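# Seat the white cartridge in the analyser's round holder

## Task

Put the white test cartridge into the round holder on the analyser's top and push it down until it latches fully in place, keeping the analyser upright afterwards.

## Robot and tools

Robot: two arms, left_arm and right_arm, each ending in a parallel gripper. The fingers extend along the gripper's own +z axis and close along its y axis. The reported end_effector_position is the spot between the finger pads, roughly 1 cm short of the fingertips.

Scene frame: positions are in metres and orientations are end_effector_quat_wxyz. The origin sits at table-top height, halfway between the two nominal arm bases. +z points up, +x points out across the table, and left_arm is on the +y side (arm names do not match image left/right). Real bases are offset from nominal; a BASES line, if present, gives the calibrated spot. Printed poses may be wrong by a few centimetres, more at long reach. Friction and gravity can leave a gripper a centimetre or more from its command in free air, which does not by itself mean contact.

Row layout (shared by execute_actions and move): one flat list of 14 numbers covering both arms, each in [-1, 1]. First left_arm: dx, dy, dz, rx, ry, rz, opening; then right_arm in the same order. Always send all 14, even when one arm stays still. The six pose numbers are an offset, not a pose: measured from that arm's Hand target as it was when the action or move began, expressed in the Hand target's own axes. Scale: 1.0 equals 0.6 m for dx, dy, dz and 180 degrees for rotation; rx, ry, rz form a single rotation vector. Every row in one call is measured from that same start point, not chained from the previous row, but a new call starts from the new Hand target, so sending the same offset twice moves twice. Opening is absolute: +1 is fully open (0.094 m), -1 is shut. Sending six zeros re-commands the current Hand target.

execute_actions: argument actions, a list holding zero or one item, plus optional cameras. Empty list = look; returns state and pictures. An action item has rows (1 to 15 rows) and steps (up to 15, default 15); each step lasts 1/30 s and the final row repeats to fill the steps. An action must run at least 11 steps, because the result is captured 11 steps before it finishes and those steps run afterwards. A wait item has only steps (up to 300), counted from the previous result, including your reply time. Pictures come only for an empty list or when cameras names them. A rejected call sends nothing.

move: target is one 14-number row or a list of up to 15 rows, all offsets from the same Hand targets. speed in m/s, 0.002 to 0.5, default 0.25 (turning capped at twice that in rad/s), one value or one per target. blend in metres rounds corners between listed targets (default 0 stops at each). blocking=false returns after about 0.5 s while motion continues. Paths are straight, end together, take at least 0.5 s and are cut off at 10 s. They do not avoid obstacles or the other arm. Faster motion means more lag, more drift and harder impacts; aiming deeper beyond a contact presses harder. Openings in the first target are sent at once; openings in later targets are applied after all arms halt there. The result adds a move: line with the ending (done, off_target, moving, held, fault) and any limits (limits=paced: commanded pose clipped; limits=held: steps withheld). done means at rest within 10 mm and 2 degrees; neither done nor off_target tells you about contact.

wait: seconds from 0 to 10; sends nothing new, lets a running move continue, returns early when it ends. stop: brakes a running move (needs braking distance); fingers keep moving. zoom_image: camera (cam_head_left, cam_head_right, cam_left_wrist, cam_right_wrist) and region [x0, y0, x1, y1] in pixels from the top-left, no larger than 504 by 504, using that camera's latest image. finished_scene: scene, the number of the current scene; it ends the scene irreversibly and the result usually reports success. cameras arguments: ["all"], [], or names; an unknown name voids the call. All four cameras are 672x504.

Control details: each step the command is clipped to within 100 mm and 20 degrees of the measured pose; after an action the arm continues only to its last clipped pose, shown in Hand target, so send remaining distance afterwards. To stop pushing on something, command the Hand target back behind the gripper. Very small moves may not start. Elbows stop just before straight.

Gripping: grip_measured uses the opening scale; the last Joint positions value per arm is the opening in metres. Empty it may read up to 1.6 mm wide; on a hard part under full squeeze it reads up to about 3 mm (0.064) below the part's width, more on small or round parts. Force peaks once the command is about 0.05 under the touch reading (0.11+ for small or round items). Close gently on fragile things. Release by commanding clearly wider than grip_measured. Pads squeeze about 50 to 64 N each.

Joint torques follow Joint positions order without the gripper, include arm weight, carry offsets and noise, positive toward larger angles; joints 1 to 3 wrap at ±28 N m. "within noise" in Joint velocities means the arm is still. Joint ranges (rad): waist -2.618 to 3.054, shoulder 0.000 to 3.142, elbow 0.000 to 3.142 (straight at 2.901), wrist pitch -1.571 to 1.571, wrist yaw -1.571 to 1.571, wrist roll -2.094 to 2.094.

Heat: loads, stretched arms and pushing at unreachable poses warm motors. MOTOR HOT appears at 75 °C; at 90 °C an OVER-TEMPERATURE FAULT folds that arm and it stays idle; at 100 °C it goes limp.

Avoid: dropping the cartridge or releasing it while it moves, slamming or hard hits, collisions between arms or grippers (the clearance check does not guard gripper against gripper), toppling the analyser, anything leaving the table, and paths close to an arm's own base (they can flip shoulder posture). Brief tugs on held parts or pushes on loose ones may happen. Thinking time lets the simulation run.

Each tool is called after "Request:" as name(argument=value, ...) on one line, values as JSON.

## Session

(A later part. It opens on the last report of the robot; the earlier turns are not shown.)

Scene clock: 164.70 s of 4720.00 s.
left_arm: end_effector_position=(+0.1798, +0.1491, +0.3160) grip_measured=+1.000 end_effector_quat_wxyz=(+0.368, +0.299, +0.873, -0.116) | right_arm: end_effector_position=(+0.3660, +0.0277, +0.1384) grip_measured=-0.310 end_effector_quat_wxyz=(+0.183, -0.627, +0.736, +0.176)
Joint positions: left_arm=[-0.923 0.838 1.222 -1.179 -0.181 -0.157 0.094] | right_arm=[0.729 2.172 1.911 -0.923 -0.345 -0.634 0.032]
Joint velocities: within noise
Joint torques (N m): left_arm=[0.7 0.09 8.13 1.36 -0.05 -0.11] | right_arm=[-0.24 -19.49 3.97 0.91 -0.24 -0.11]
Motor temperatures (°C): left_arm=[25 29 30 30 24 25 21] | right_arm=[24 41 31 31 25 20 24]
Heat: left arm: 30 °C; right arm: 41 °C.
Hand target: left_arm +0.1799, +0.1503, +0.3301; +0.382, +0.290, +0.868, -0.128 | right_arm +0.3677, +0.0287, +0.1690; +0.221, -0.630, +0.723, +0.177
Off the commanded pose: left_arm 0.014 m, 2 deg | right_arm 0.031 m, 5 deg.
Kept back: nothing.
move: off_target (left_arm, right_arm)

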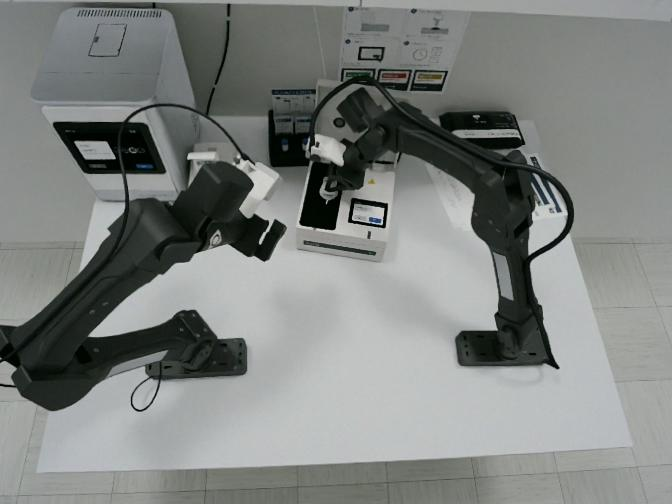

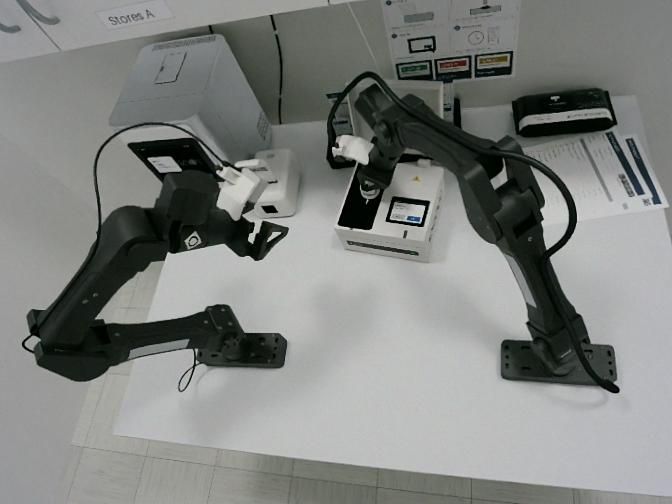

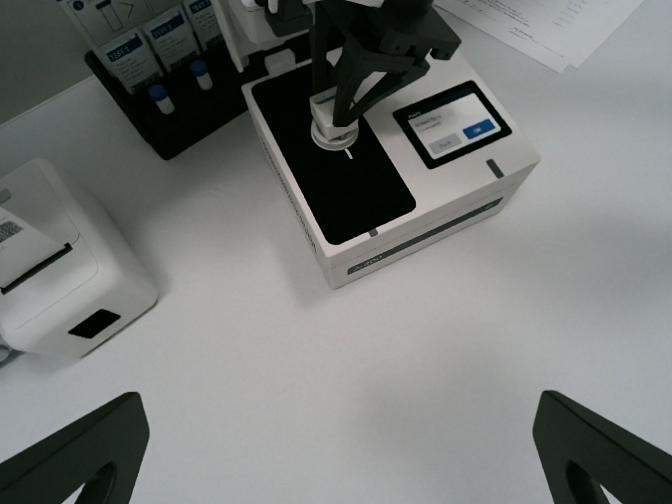

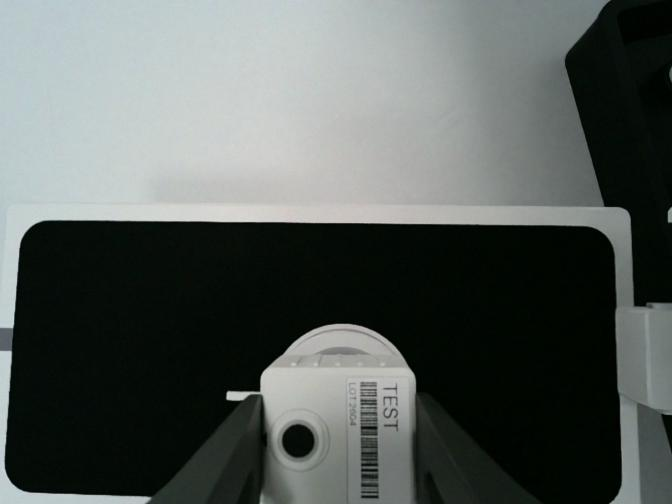

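Request:
move(target=[0,0,0,0,0,0,1,0.00452,0.0002,0.00699,0,0,0,-0.5], speed=0.03)

Request:
zoom_image(camera="cam_left_wrist", region=[305, 80, 365, 160])

Scene clock: 165.73 s of 4720.00 s.
left_arm: end_effector_position=(+0.1798, +0.1491, +0.3160) grip_measured=+1.000 end_effector_quat_wxyz=(+0.368, +0.299, +0.873, -0.116) | right_arm: end_effector_position=(+0.3660, +0.0278, +0.1364) grip_measured=-0.310 end_effector_quat_wxyz=(+0.186, -0.628, +0.735, +0.176)
Joint positions: left_arm=[-0.923 0.838 1.222 -1.179 -0.181 -0.157 0.094] | right_arm=[0.729 2.168 1.894 -0.904 -0.345 -0.634 0.032]
Joint velocities: within noise
Joint torques (N m): left_arm=[0.7 0.09 8.14 1.35 -0.05 -0.1] | right_arm=[-0.25 -18.92 3.92 0.94 -0.24 -0.11]
Motor temperatures (°C): left_arm=[25 29 30 30 24 25 21] | right_arm=[24 41 31 31 25 20 24]
Heat: left arm: 30 °C; right arm: 41 °C.
Hand target: left_arm +0.1799, +0.1503, +0.3301; +0.382, +0.290, +0.868, -0.128 | right_arm +0.3677, +0.0287, +0.1641; +0.221, -0.630, +0.723, +0.177
Off the commanded pose: left_arm 0.014 m, 2 deg | right_arm 0.028 m, 4 deg.
Kept back: nothing.
move: off_target (left_arm, right_arm)

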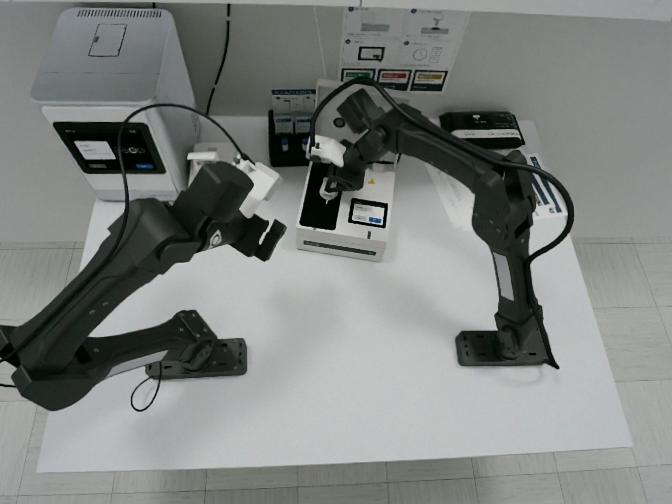

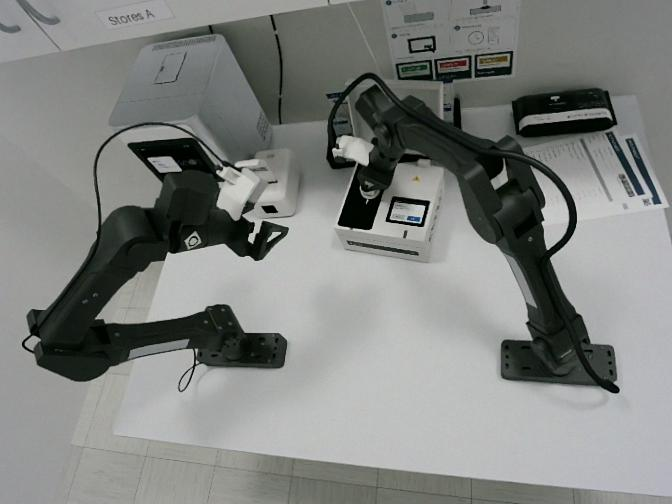

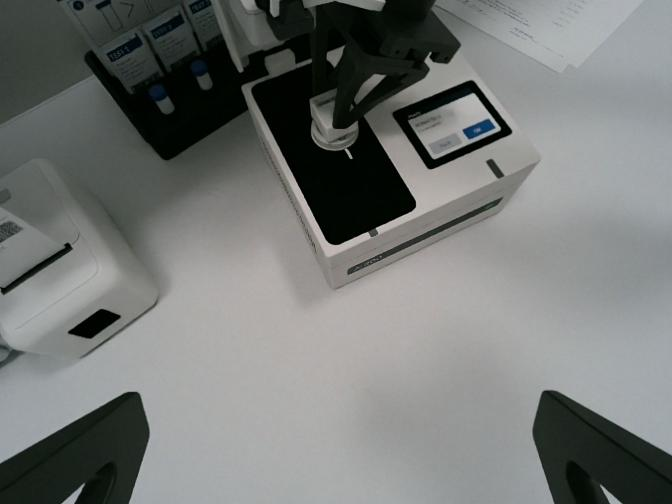

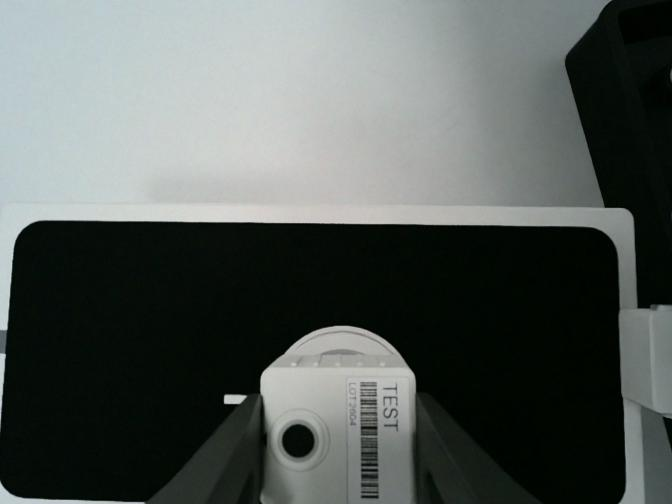

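Scaled by 6.300.

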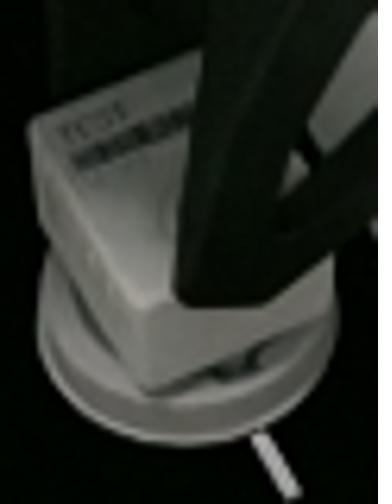

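Request:
move(target=[0,0,0,0,0,0,1,0.00723,0.0003,0.01119,0,0,0,-0.5], speed=0.03)

Request:
zoom_image(camera="cam_left_wrist", region=[305, 80, 365, 160])

Scene clock: 166.87 s of 4720.00 s.
left_arm: end_effector_position=(+0.1798, +0.1491, +0.3160) grip_measured=+1.000 end_effector_quat_wxyz=(+0.368, +0.299, +0.873, -0.116) | right_arm: end_effector_position=(+0.3654, +0.0277, +0.1358) grip_measured=-0.310 end_effector_quat_wxyz=(+0.191, -0.628, +0.734, +0.177)
Joint positions: left_arm=[-0.923 0.838 1.222 -1.179 -0.181 -0.157 0.094] | right_arm=[0.729 2.155 1.867 -0.879 -0.347 -0.634 0.032]
Joint velocities: within noise
Joint torques (N m): left_arm=[0.7 0.1 8.14 1.35 -0.05 -0.11] | right_arm=[-0.24 -17.52 3.64 1.05 -0.23 -0.11]
Motor temperatures (°C): left_arm=[25 29 30 31 24 25 21] | right_arm=[24 41 31 31 25 20 24]
Heat: left arm: 31 °C; right arm: 41 °C.
Hand target: left_arm +0.1799, +0.1503, +0.3301; +0.382, +0.290, +0.868, -0.128 | right_arm +0.3677, +0.0287, +0.1559; +0.221, -0.630, +0.723, +0.177
Off the commanded pose: left_arm 0.014 m, 2 deg | right_arm 0.020 m, 4 deg.
Kept back: nothing.
move: off_target (left_arm, right_arm)

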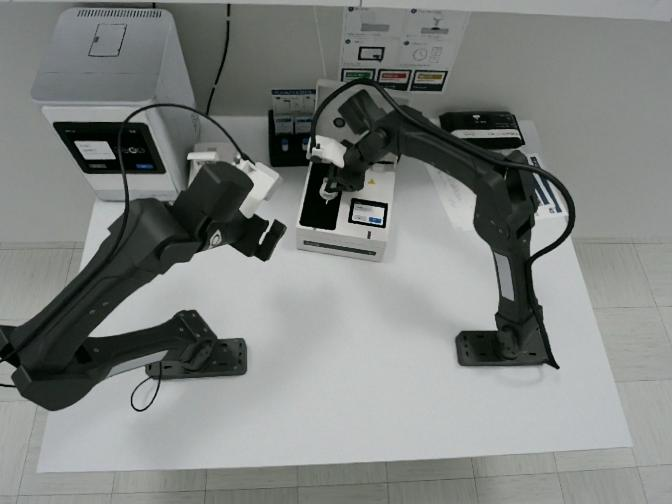

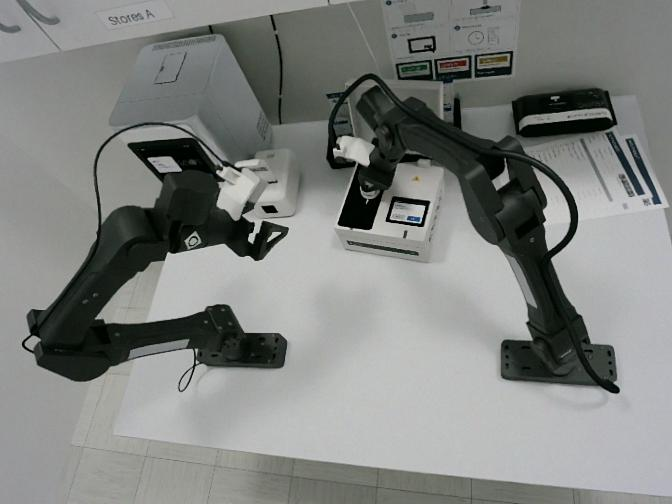

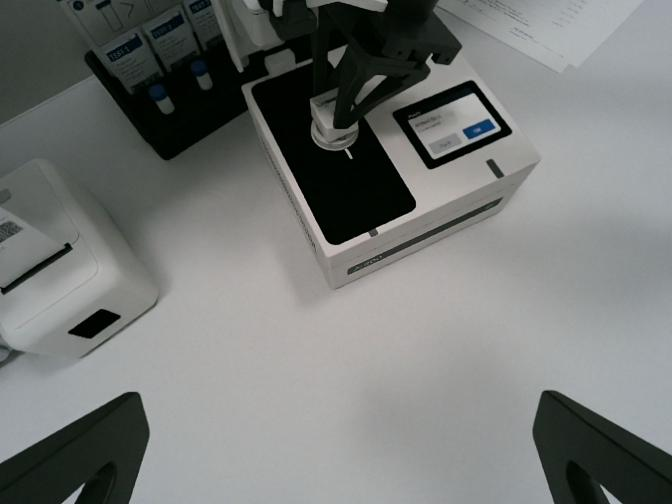

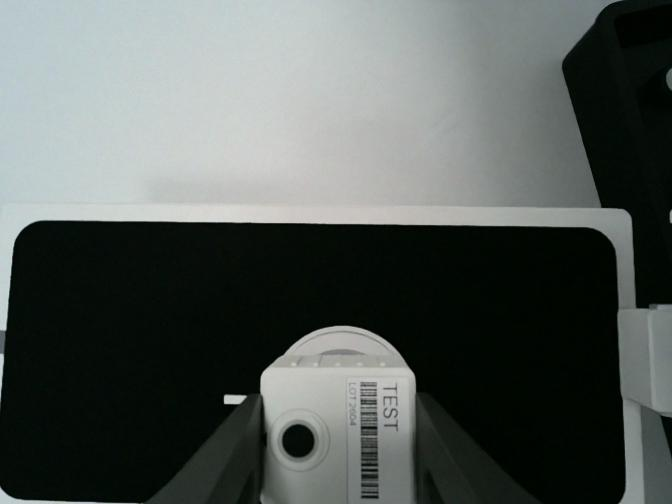

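Scaled by 6.300.

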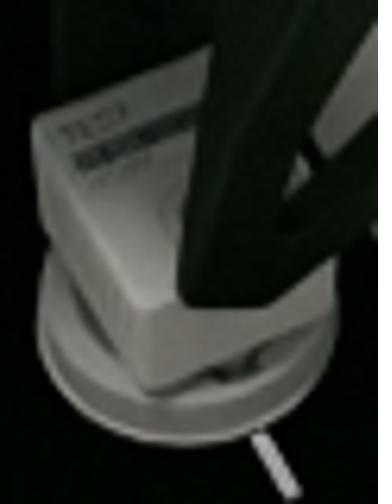

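Request:
move(target=[0,0,0,0,0,0,1,0.00904,0.0004,0.01399,0,0,0,-0.5], speed=0.03)

Request:
zoom_image(camera="cam_left_wrist", region=[305, 80, 365, 160])

Scene clock: 168.73 s of 4720.00 s.
left_arm: end_effector_position=(+0.1798, +0.1491, +0.3160) grip_measured=+1.000 end_effector_quat_wxyz=(+0.368, +0.299, +0.873, -0.116) | right_arm: end_effector_position=(+0.3653, +0.0276, +0.1354) grip_measured=-0.310 end_effector_quat_wxyz=(+0.198, -0.627, +0.732, +0.180)
Joint positions: left_arm=[-0.923 0.838 1.222 -1.179 -0.181 -0.157 0.094] | right_arm=[0.727 2.141 1.836 -0.847 -0.354 -0.634 0.032]
Joint velocities: within noise
Joint torques (N m): left_arm=[0.7 0.1 8.14 1.35 -0.05 -0.11] | right_arm=[-0.06 -15.82 3.3 1.1 -0.17 -0.11]
Motor temperatures (°C): left_arm=[25 29 30 31 24 25 21] | right_arm=[24 41 31 31 25 20 24]
Heat: left arm: 31 °C; right arm: 41 °C.
Hand target: left_arm +0.1799, +0.1503, +0.3301; +0.382, +0.290, +0.868, -0.128 | right_arm +0.3677, +0.0286, +0.1460; +0.221, -0.630, +0.723, +0.177
Off the commanded pose: left_arm 0.014 m, 2 deg | right_arm 0.011 m, 3 deg.
Kept back: nothing.
move: off_target (left_arm, right_arm)

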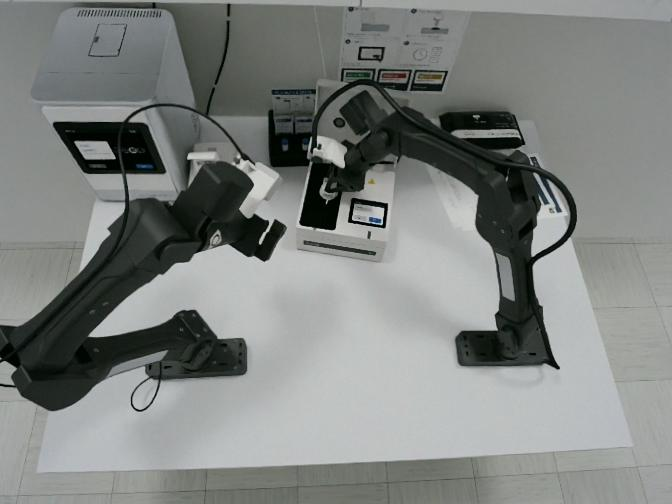

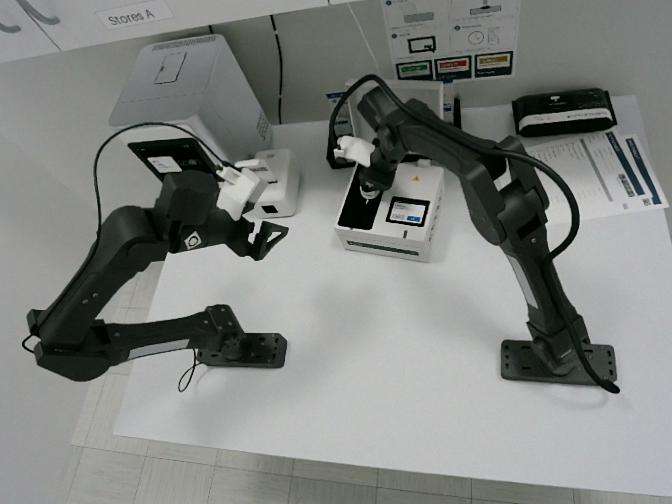

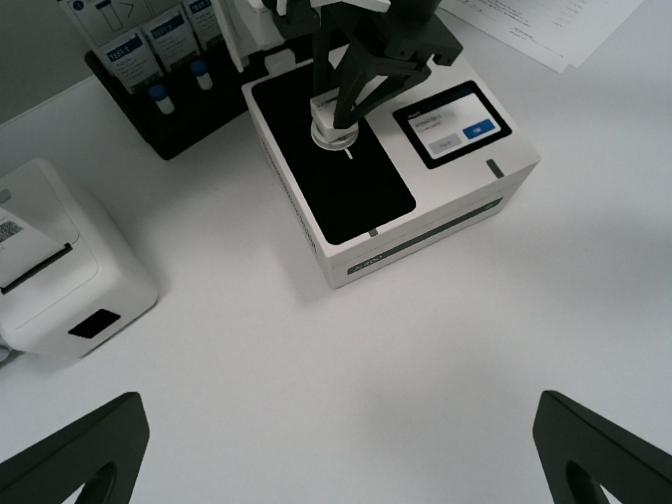

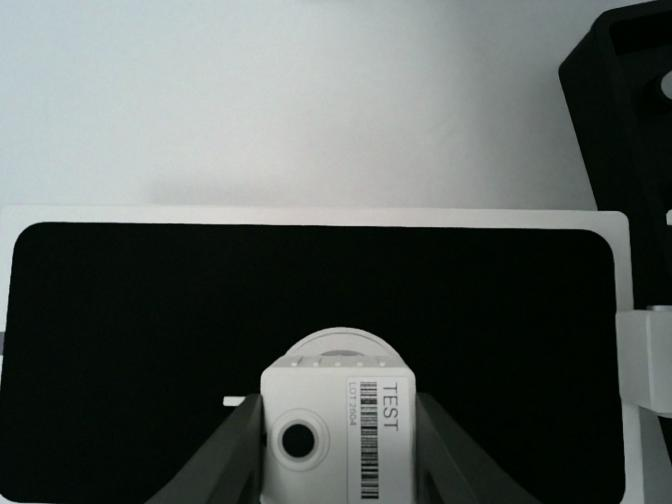

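Scaled by 6.300.

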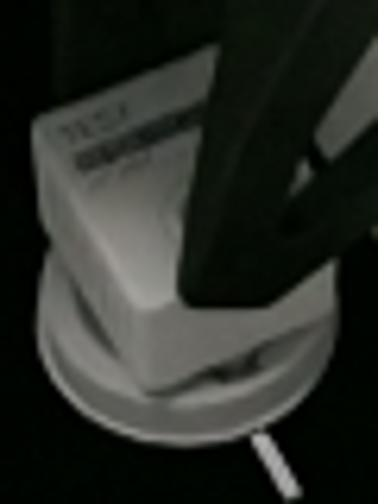

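Request:
move(target=[0,0,0,0,0,0,1,0.01085,0.00045,0.01678,0,0.0083,0,-0.5], speed=0.03)

Request:
zoom_image(camera="cam_left_wrist", region=[305, 80, 365, 160])

Scene clock: 170.57 s of 4720.00 s.
left_arm: end_effector_position=(+0.1798, +0.1491, +0.3160) grip_measured=+1.000 end_effector_quat_wxyz=(+0.368, +0.299, +0.873, -0.116) | right_arm: end_effector_position=(+0.3653, +0.0276, +0.1355) grip_measured=-0.310 end_effector_quat_wxyz=(+0.198, -0.627, +0.732, +0.180)
Joint positions: left_arm=[-0.923 0.838 1.222 -1.179 -0.181 -0.157 0.094] | right_arm=[0.727 2.14 1.836 -0.847 -0.354 -0.634 0.032]
Joint velocities: within noise
Joint torques (N m): left_arm=[0.7 0.1 8.13 1.35 -0.05 -0.11] | right_arm=[0.47 -13.83 3.17 1.16 0.01 -0.12]
Motor temperatures (°C): left_arm=[25 29 30 31 24 25 21] | right_arm=[24 40 30 31 25 20 24]
Heat: left arm: 31 °C; right arm: 40 °C.
Hand target: left_arm +0.1799, +0.1503, +0.3301; +0.382, +0.290, +0.868, -0.128 | right_arm +0.3677, +0.0286, +0.1340; +0.211, -0.632, +0.726, +0.169
Off the commanded pose: left_arm 0.014 m, 2 deg | right_arm 0.003 m, 2 deg.
Kept back: nothing.
move: off_target (left_arm)

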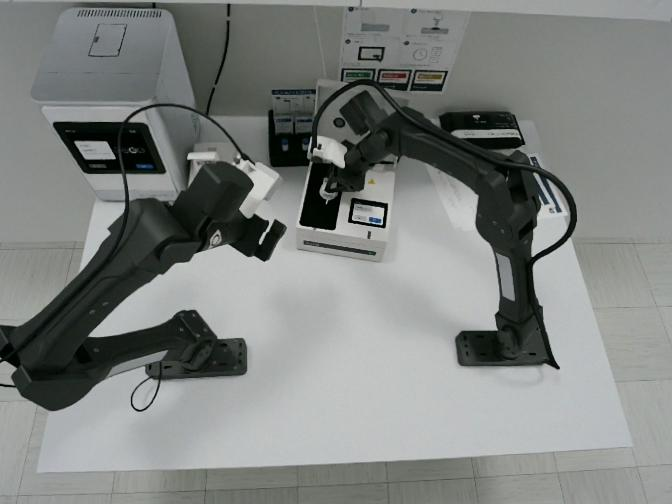

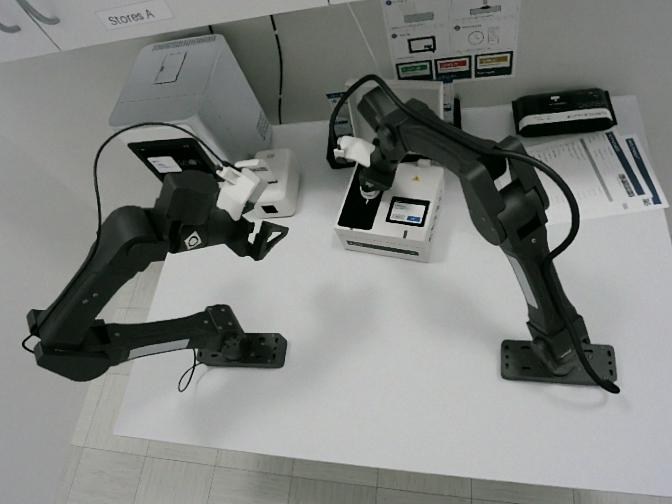

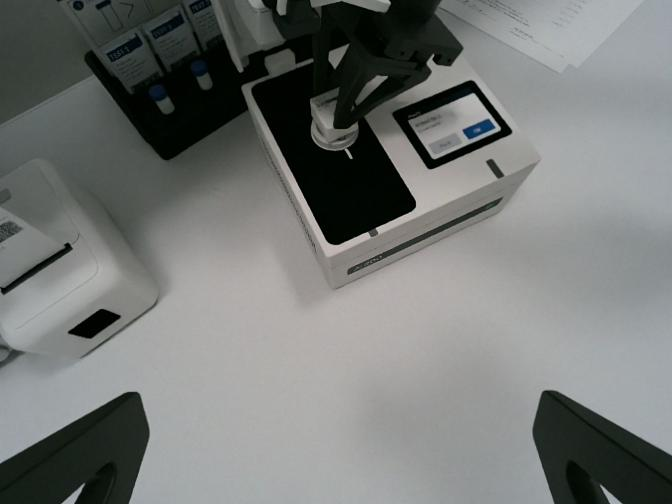

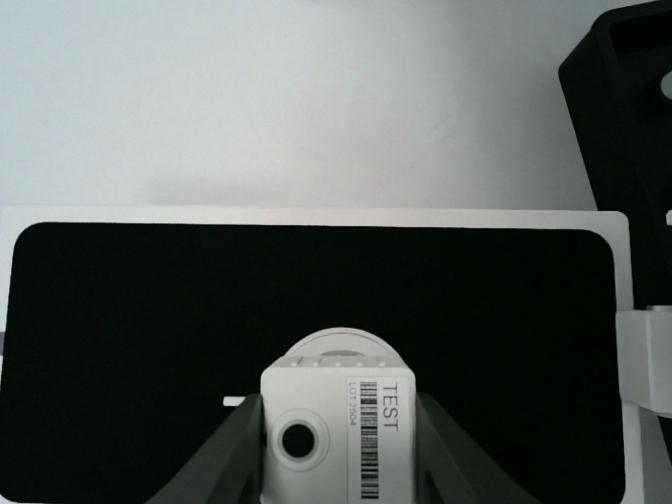

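Scaled by 6.300.

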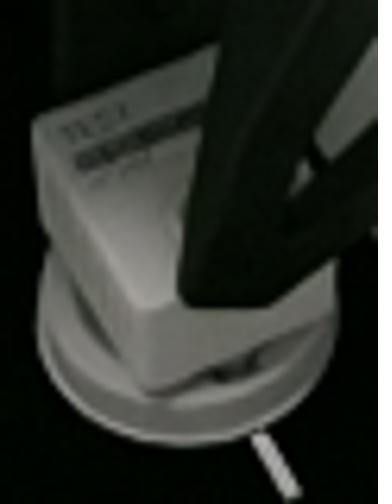

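Request:
move(target=[0,0,0,0,0,0,1,0.01085,0.00045,0.01678,0,0,0,-0.5], speed=0.03, cameras=["cam_left_wrist"])

Request:
zoom_image(camera="cam_left_wrist", region=[305, 80, 365, 160])

Scene clock: 171.77 s of 4720.00 s.
left_arm: end_effector_position=(+0.1798, +0.1491, +0.3160) grip_measured=+1.000 end_effector_quat_wxyz=(+0.368, +0.299, +0.873, -0.116) | right_arm: end_effector_position=(+0.3654, +0.0277, +0.1339) grip_measured=-0.310 end_effector_quat_wxyz=(+0.206, -0.627, +0.729, +0.180)
Joint positions: left_arm=[-0.923 0.838 1.222 -1.179 -0.181 -0.157 0.094] | right_arm=[0.727 2.127 1.801 -0.81 -0.354 -0.634 0.032]
Joint velocities: within noise
Joint torques (N m): left_arm=[0.7 0.1 8.14 1.35 -0.05 -0.1] | right_arm=[0.42 -12.11 2.59 1.28 0.03 -0.13]
Motor temperatures (°C): left_arm=[25 29 30 31 24 25 21] | right_arm=[24 40 30 31 25 20 24]
Heat: left arm: 31 °C; right arm: 40 °C.
Hand target: left_arm +0.1799, +0.1503, +0.3301; +0.382, +0.290, +0.868, -0.128 | right_arm +0.3677, +0.0283, +0.1220; +0.211, -0.632, +0.726, +0.169
Off the commanded pose: left_arm 0.014 m, 2 deg | right_arm 0.012 m, 2 deg.
Kept back: nothing.
move: off_target (left_arm, right_arm)
Images, in order (width x height): cam_left_wrist 672x504.

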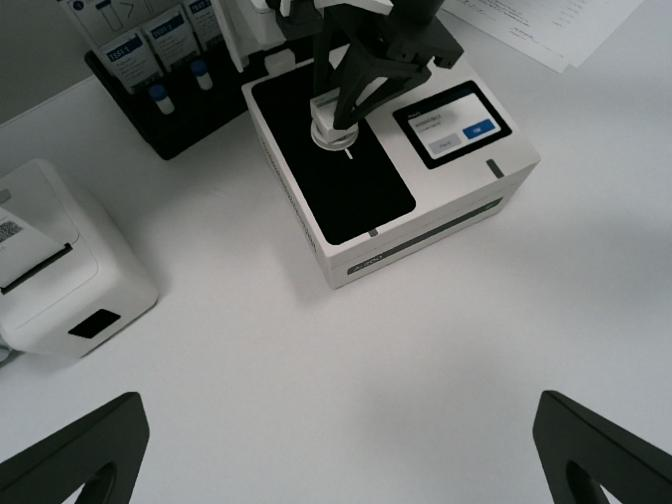

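Scaled by 6.300.

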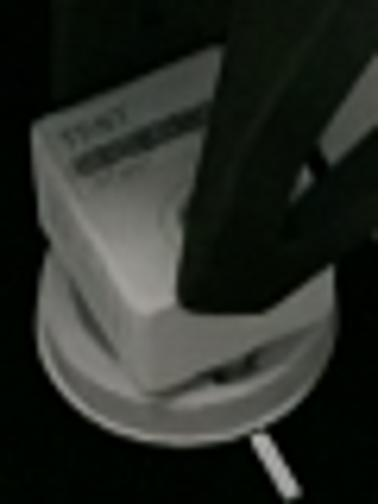

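Request:
move(target=[0,0,0,0,0,0,1,0.00723,0.0003,0.01119,0,0.0111,0,-0.5], speed=0.03, cameras=["cam_left_wrist", "cam_right_wrist"])

Request:
zoom_image(camera="cam_left_wrist", region=[305, 80, 365, 160])

Scene clock: 173.53 s of 4720.00 s.
left_arm: end_effector_position=(+0.1798, +0.1491, +0.3160) grip_measured=+1.000 end_effector_quat_wxyz=(+0.368, +0.299, +0.873, -0.116) | right_arm: end_effector_position=(+0.3654, +0.0276, +0.1339) grip_measured=-0.310 end_effector_quat_wxyz=(+0.206, -0.627, +0.729, +0.180)
Joint positions: left_arm=[-0.923 0.838 1.222 -1.179 -0.181 -0.157 0.094] | right_arm=[0.727 2.126 1.801 -0.81 -0.354 -0.634 0.032]
Joint velocities: within noise
Joint torques (N m): left_arm=[0.7 0.1 8.13 1.35 -0.05 -0.11] | right_arm=[1.18 -10.17 4.11 1 0.26 -0.16]
Motor temperatures (°C): left_arm=[25 29 30 31 24 25 21] | right_arm=[24 39 30 31 25 20 24]
Heat: left arm: 31 °C; right arm: 39 °C.
Hand target: left_arm +0.1799, +0.1503, +0.3301; +0.382, +0.290, +0.868, -0.128 | right_arm +0.3676, +0.0281, +0.1141; +0.198, -0.635, +0.730, +0.158
Off the commanded pose: left_arm 0.014 m, 2 deg | right_arm 0.020 m, 3 deg.
Kept back: nothing.
move: off_target (left_arm, right_arm)
Images, in order (width x height): cam_left_wrist 672x504, cam_right_wrist 672x504.

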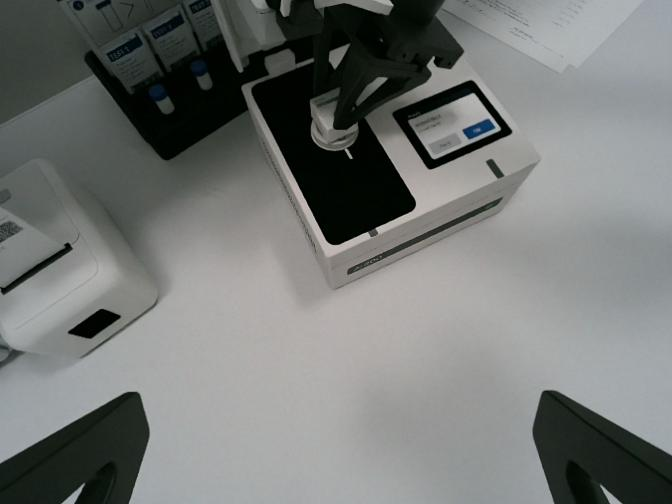

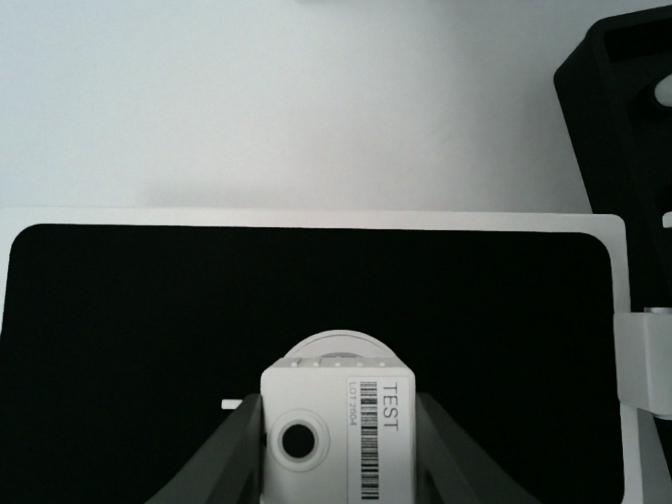

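Scaled by 6.300.

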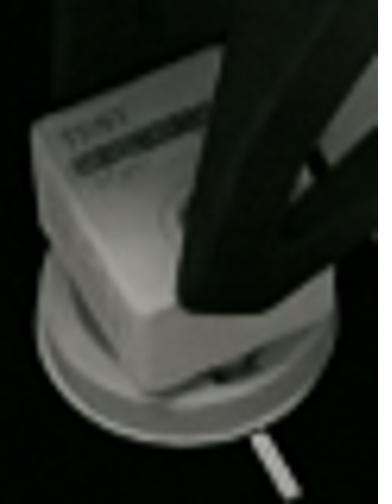

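Request:
zoom_image(camera="cam_left_wrist", region=[305, 110, 350, 155])

Request:
zoom_image(camera="cam_right_wrist", region=[250, 320, 430, 460])

Scaled by 11.200.

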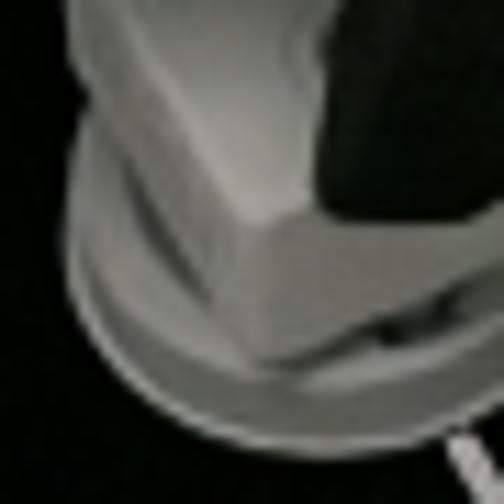

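Scaled by 2.800.

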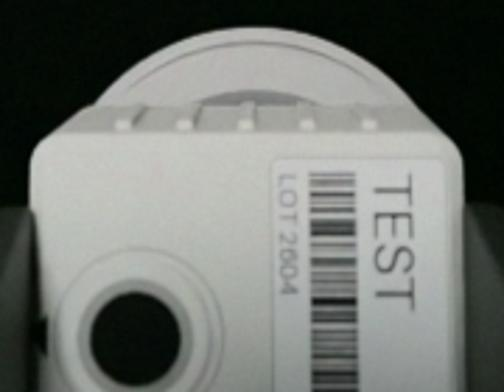

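Request:
move(target=[0,0,0,0,0,0,1,0.00904,0.0003,0.01399,0,0,0,-0.5], speed=0.03, cameras=["cam_left_wrist", "cam_right_wrist"])

Request:
zoom_image(camera="cam_left_wrist", region=[305, 110, 350, 155])

Scene clock: 176.57 s of 4720.00 s.
left_arm: end_effector_position=(+0.1798, +0.1491, +0.3160) grip_measured=+1.000 end_effector_quat_wxyz=(+0.368, +0.299, +0.873, -0.116) | right_arm: end_effector_position=(+0.3655, +0.0275, +0.1306) grip_measured=-0.310 end_effector_quat_wxyz=(+0.207, -0.627, +0.729, +0.179)
Joint positions: left_arm=[-0.923 0.838 1.222 -1.179 -0.181 -0.157 0.094] | right_arm=[0.727 2.126 1.787 -0.794 -0.353 -0.634 0.032]
Joint velocities: within noise
Joint torques (N m): left_arm=[0.7 0.1 8.14 1.35 -0.05 -0.11] | right_arm=[1.06 -9.85 2.58 1.23 0.26 -0.18]
Motor temperatures (°C): left_arm=[25 29 30 31 24 25 21] | right_arm=[24 38 30 31 25 20 24]
Heat: left arm: 31 °C; right arm: 38 °C.
Hand target: left_arm +0.1799, +0.1503, +0.3301; +0.382, +0.290, +0.868, -0.128 | right_arm +0.3676, +0.0275, +0.1041; +0.199, -0.635, +0.730, +0.158
Off the commanded pose: left_arm 0.014 m, 2 deg | right_arm 0.027 m, 3 deg.
Kept back: nothing.
move: off_target (left_arm, right_arm)
Images, in order (width x height): cam_left_wrist 672x504, cam_right_wrist 672x504.

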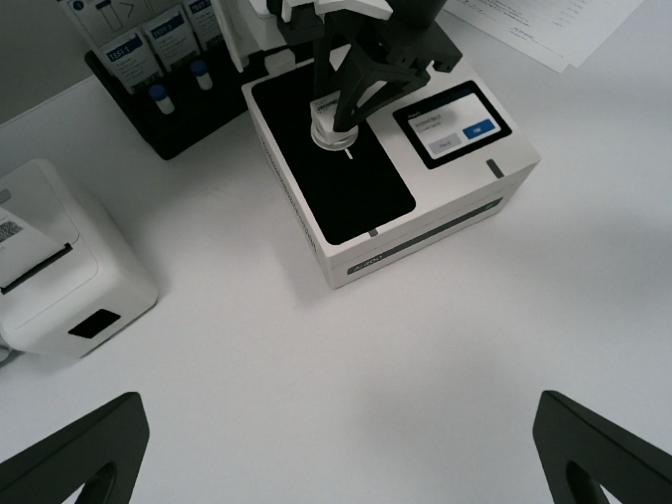

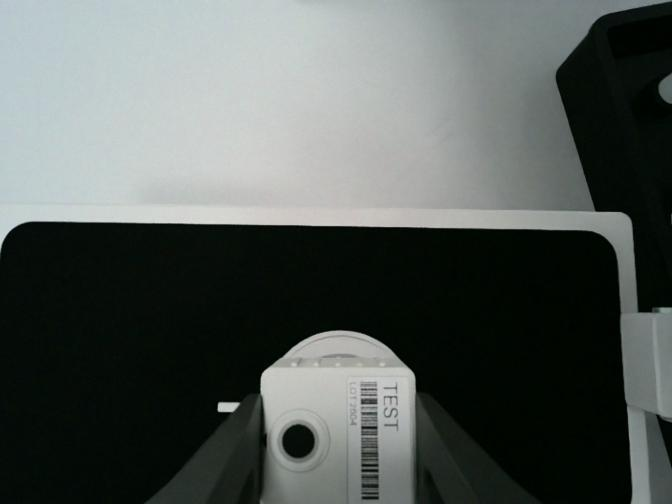

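Scaled by 11.200.

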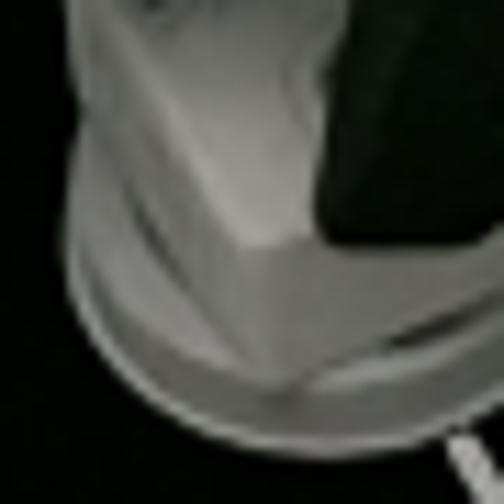

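Request:
move(target=[0,0,0,0,0,0,1,0.00723,0.0003,0.01119,0,0,0,-0.5], speed=0.03, cameras=["cam_left_wrist", "cam_head_left", "cam_head_right"])

Request:
zoom_image(camera="cam_left_wrist", region=[305, 110, 350, 155])

Request:
zoom_image(camera="cam_left_wrist", region=[380, 60, 540, 200])

Scene clock: 177.90 s of 4720.00 s.
left_arm: end_effector_position=(+0.1798, +0.1491, +0.3160) grip_measured=+1.000 end_effector_quat_wxyz=(+0.368, +0.299, +0.873, -0.116) | right_arm: end_effector_position=(+0.3656, +0.0278, +0.1294) grip_measured=-0.310 end_effector_quat_wxyz=(+0.211, -0.627, +0.728, +0.180)
Joint positions: left_arm=[-0.923 0.838 1.222 -1.179 -0.181 -0.157 0.094] | right_arm=[0.727 2.121 1.77 -0.774 -0.354 -0.634 0.032]
Joint velocities: within noise
Joint torques (N m): left_arm=[0.7 0.1 8.14 1.35 -0.05 -0.11] | right_arm=[1.06 -9.09 2.02 1.33 0.27 -0.18]
Motor temperatures (°C): left_arm=[25 29 30 31 24 25 21] | right_arm=[24 38 30 31 25 20 24]
Heat: left arm: 31 °C; right arm: 38 °C.
Hand target: left_arm +0.1799, +0.1503, +0.3301; +0.382, +0.290, +0.868, -0.128 | right_arm +0.3675, +0.0270, +0.0961; +0.198, -0.635, +0.730, +0.158
Off the commanded pose: left_arm 0.014 m, 2 deg | right_arm 0.033 m, 3 deg.
Kept back: nothing.
move: off_target (left_arm, right_arm)
Images, in order (width x height): cam_head_left 672x504, cam_head_right 672x504, cam_left_wrist 672x504.

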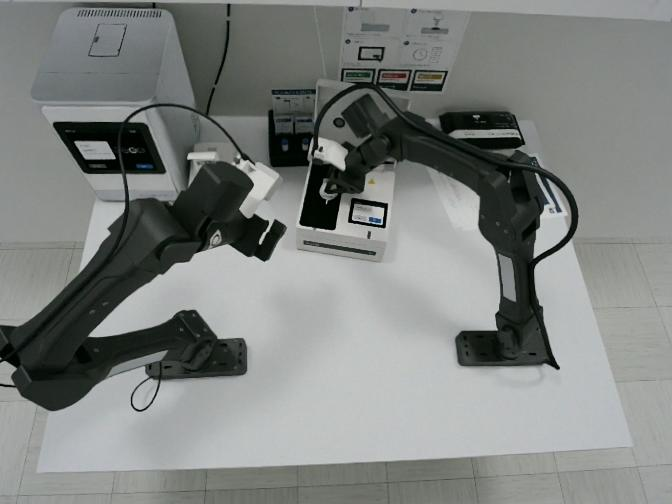

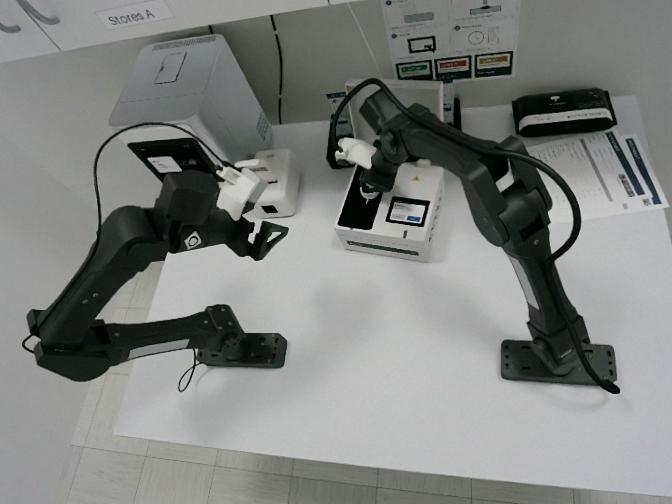

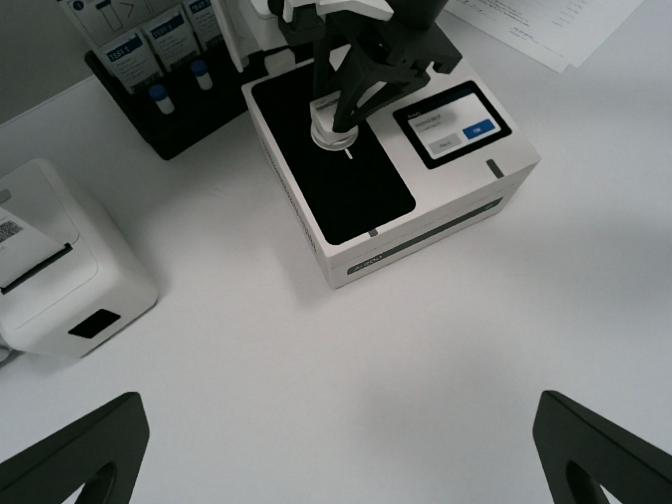

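Scaled by 11.200.

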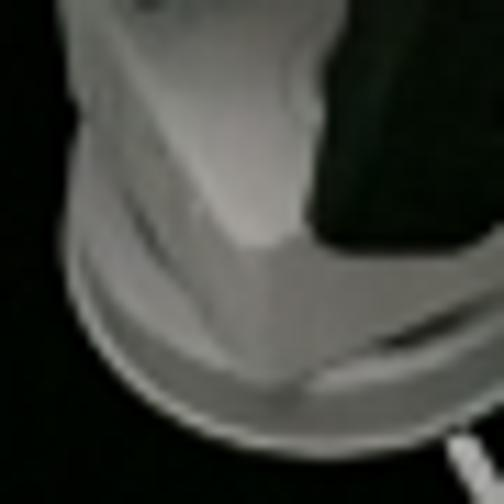

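Scaled by 3.150.

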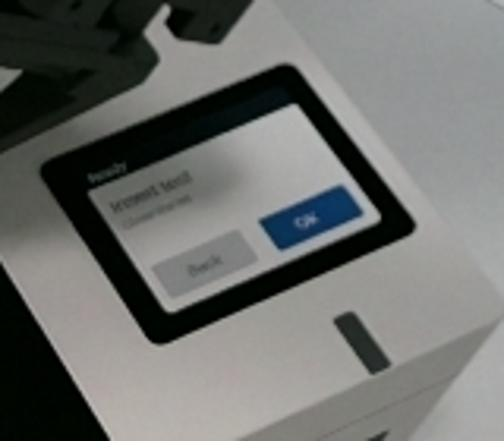

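Request:
move(target=[0,0,0,0,0,0,1,0.00904,0.0003,0.01399,0,0.0055,0,-0.5], speed=0.03, cameras=["cam_left_wrist", "cam_right_wrist"])

Request:
zoom_image(camera="cam_left_wrist", region=[305, 110, 350, 155])

Scene clock: 180.87 s of 4720.00 s.
left_arm: end_effector_position=(+0.1798, +0.1491, +0.3160) grip_measured=+1.000 end_effector_quat_wxyz=(+0.368, +0.299, +0.873, -0.116) | right_arm: end_effector_position=(+0.3655, +0.0278, +0.1288) grip_measured=-0.310 end_effector_quat_wxyz=(+0.212, -0.627, +0.728, +0.180)
Joint positions: left_arm=[-0.923 0.838 1.222 -1.179 -0.181 -0.157 0.094] | right_arm=[0.727 2.118 1.763 -0.767 -0.354 -0.634 0.032]
Joint velocities: within noise
Joint torques (N m): left_arm=[0.7 0.1 8.14 1.35 -0.05 -0.11] | right_arm=[1.26 -7.77 1.57 1.32 0.36 -0.25]
Motor temperatures (°C): left_arm=[25 29 30 31 24 25 21] | right_arm=[24 37 30 31 25 20 24]
Heat: left arm: 31 °C; right arm: 37 °C.
Hand target: left_arm +0.1799, +0.1503, +0.3301; +0.382, +0.290, +0.868, -0.128 | right_arm +0.3674, +0.0264, +0.0861; +0.192, -0.636, +0.731, +0.153
Off the commanded pose: left_arm 0.014 m, 2 deg | right_arm 0.043 m, 4 deg.
Kept back: nothing.
move: off_target (left_arm, right_arm)
Images, in order (width x height): cam_left_wrist 672x504, cam_right_wrist 672x504.

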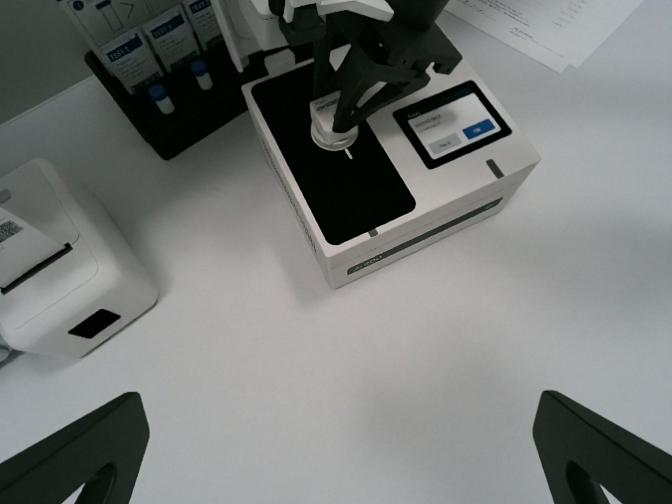

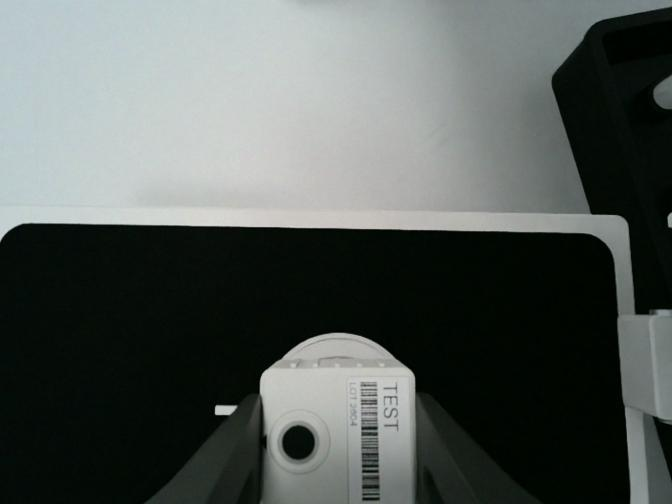

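Scaled by 11.200.

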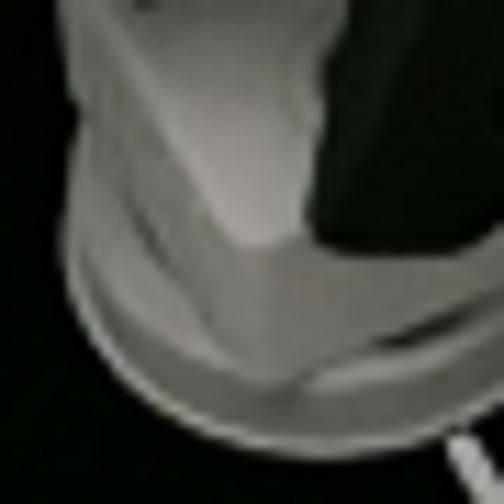

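Request:
move(target=[0,0,0,0,0,0,1,-0.04358,-0.0019,-0.08047,0,-0.0139,0,-0.5], speed=0.05, cameras=["cam_left_wrist"])

Request:
zoom_image(camera="cam_left_wrist", region=[305, 110, 350, 155])

Scene clock: 184.47 s of 4720.00 s.
left_arm: end_effector_position=(+0.1798, +0.1491, +0.3160) grip_measured=+1.000 end_effector_quat_wxyz=(+0.368, +0.299, +0.873, -0.116) | right_arm: end_effector_position=(+0.3666, +0.0261, +0.1324) grip_measured=-0.310 end_effector_quat_wxyz=(+0.211, -0.627, +0.730, +0.171)
Joint positions: left_arm=[-0.923 0.838 1.222 -1.179 -0.181 -0.157 0.094] | right_arm=[0.729 2.117 1.781 -0.79 -0.335 -0.634 0.032]
Joint velocities: within noise
Joint torques (N m): left_arm=[0.7 0.12 8.14 1.35 -0.05 -0.11] | right_arm=[0.18 -12.3 9.24 0.28 -0.1 -0.14]
Motor temperatures (°C): left_arm=[25 28 30 31 24 25 21] | right_arm=[24 36 30 31 25 20 24]
Heat: left arm: 31 °C; right arm: 36 °C.
Hand target: left_arm +0.1799, +0.1502, +0.3301; +0.382, +0.290, +0.868, -0.128 | right_arm +0.3674, +0.0264, +0.1409; +0.208, -0.633, +0.727, +0.167
Off the commanded pose: left_arm 0.014 m, 2 deg | right_arm 0.009 m, 1 deg.
Kept back: nothing.
move: off_target (left_arm)
Images, in order (width x height): cam_left_wrist 672x504.

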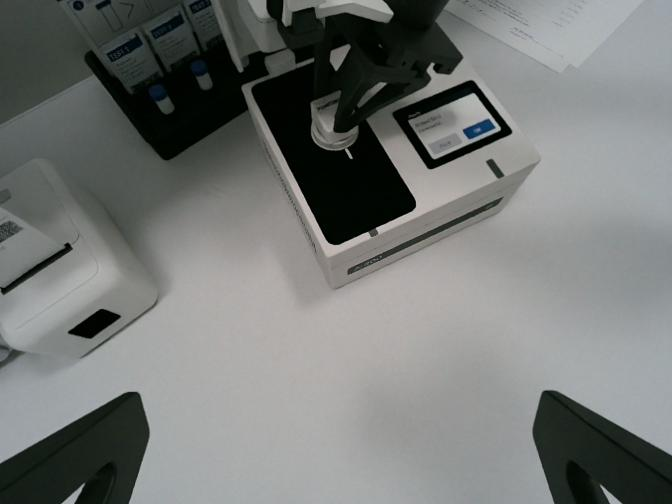

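Scaled by 11.200.

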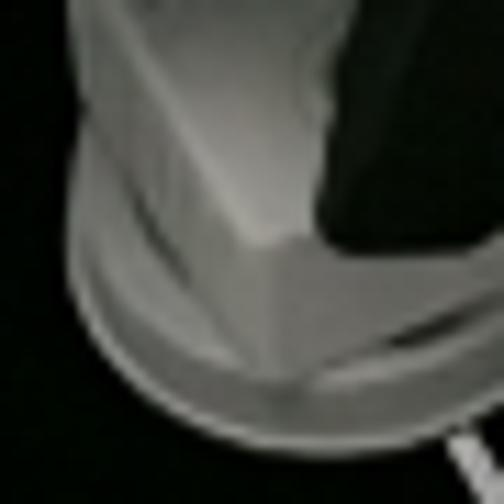

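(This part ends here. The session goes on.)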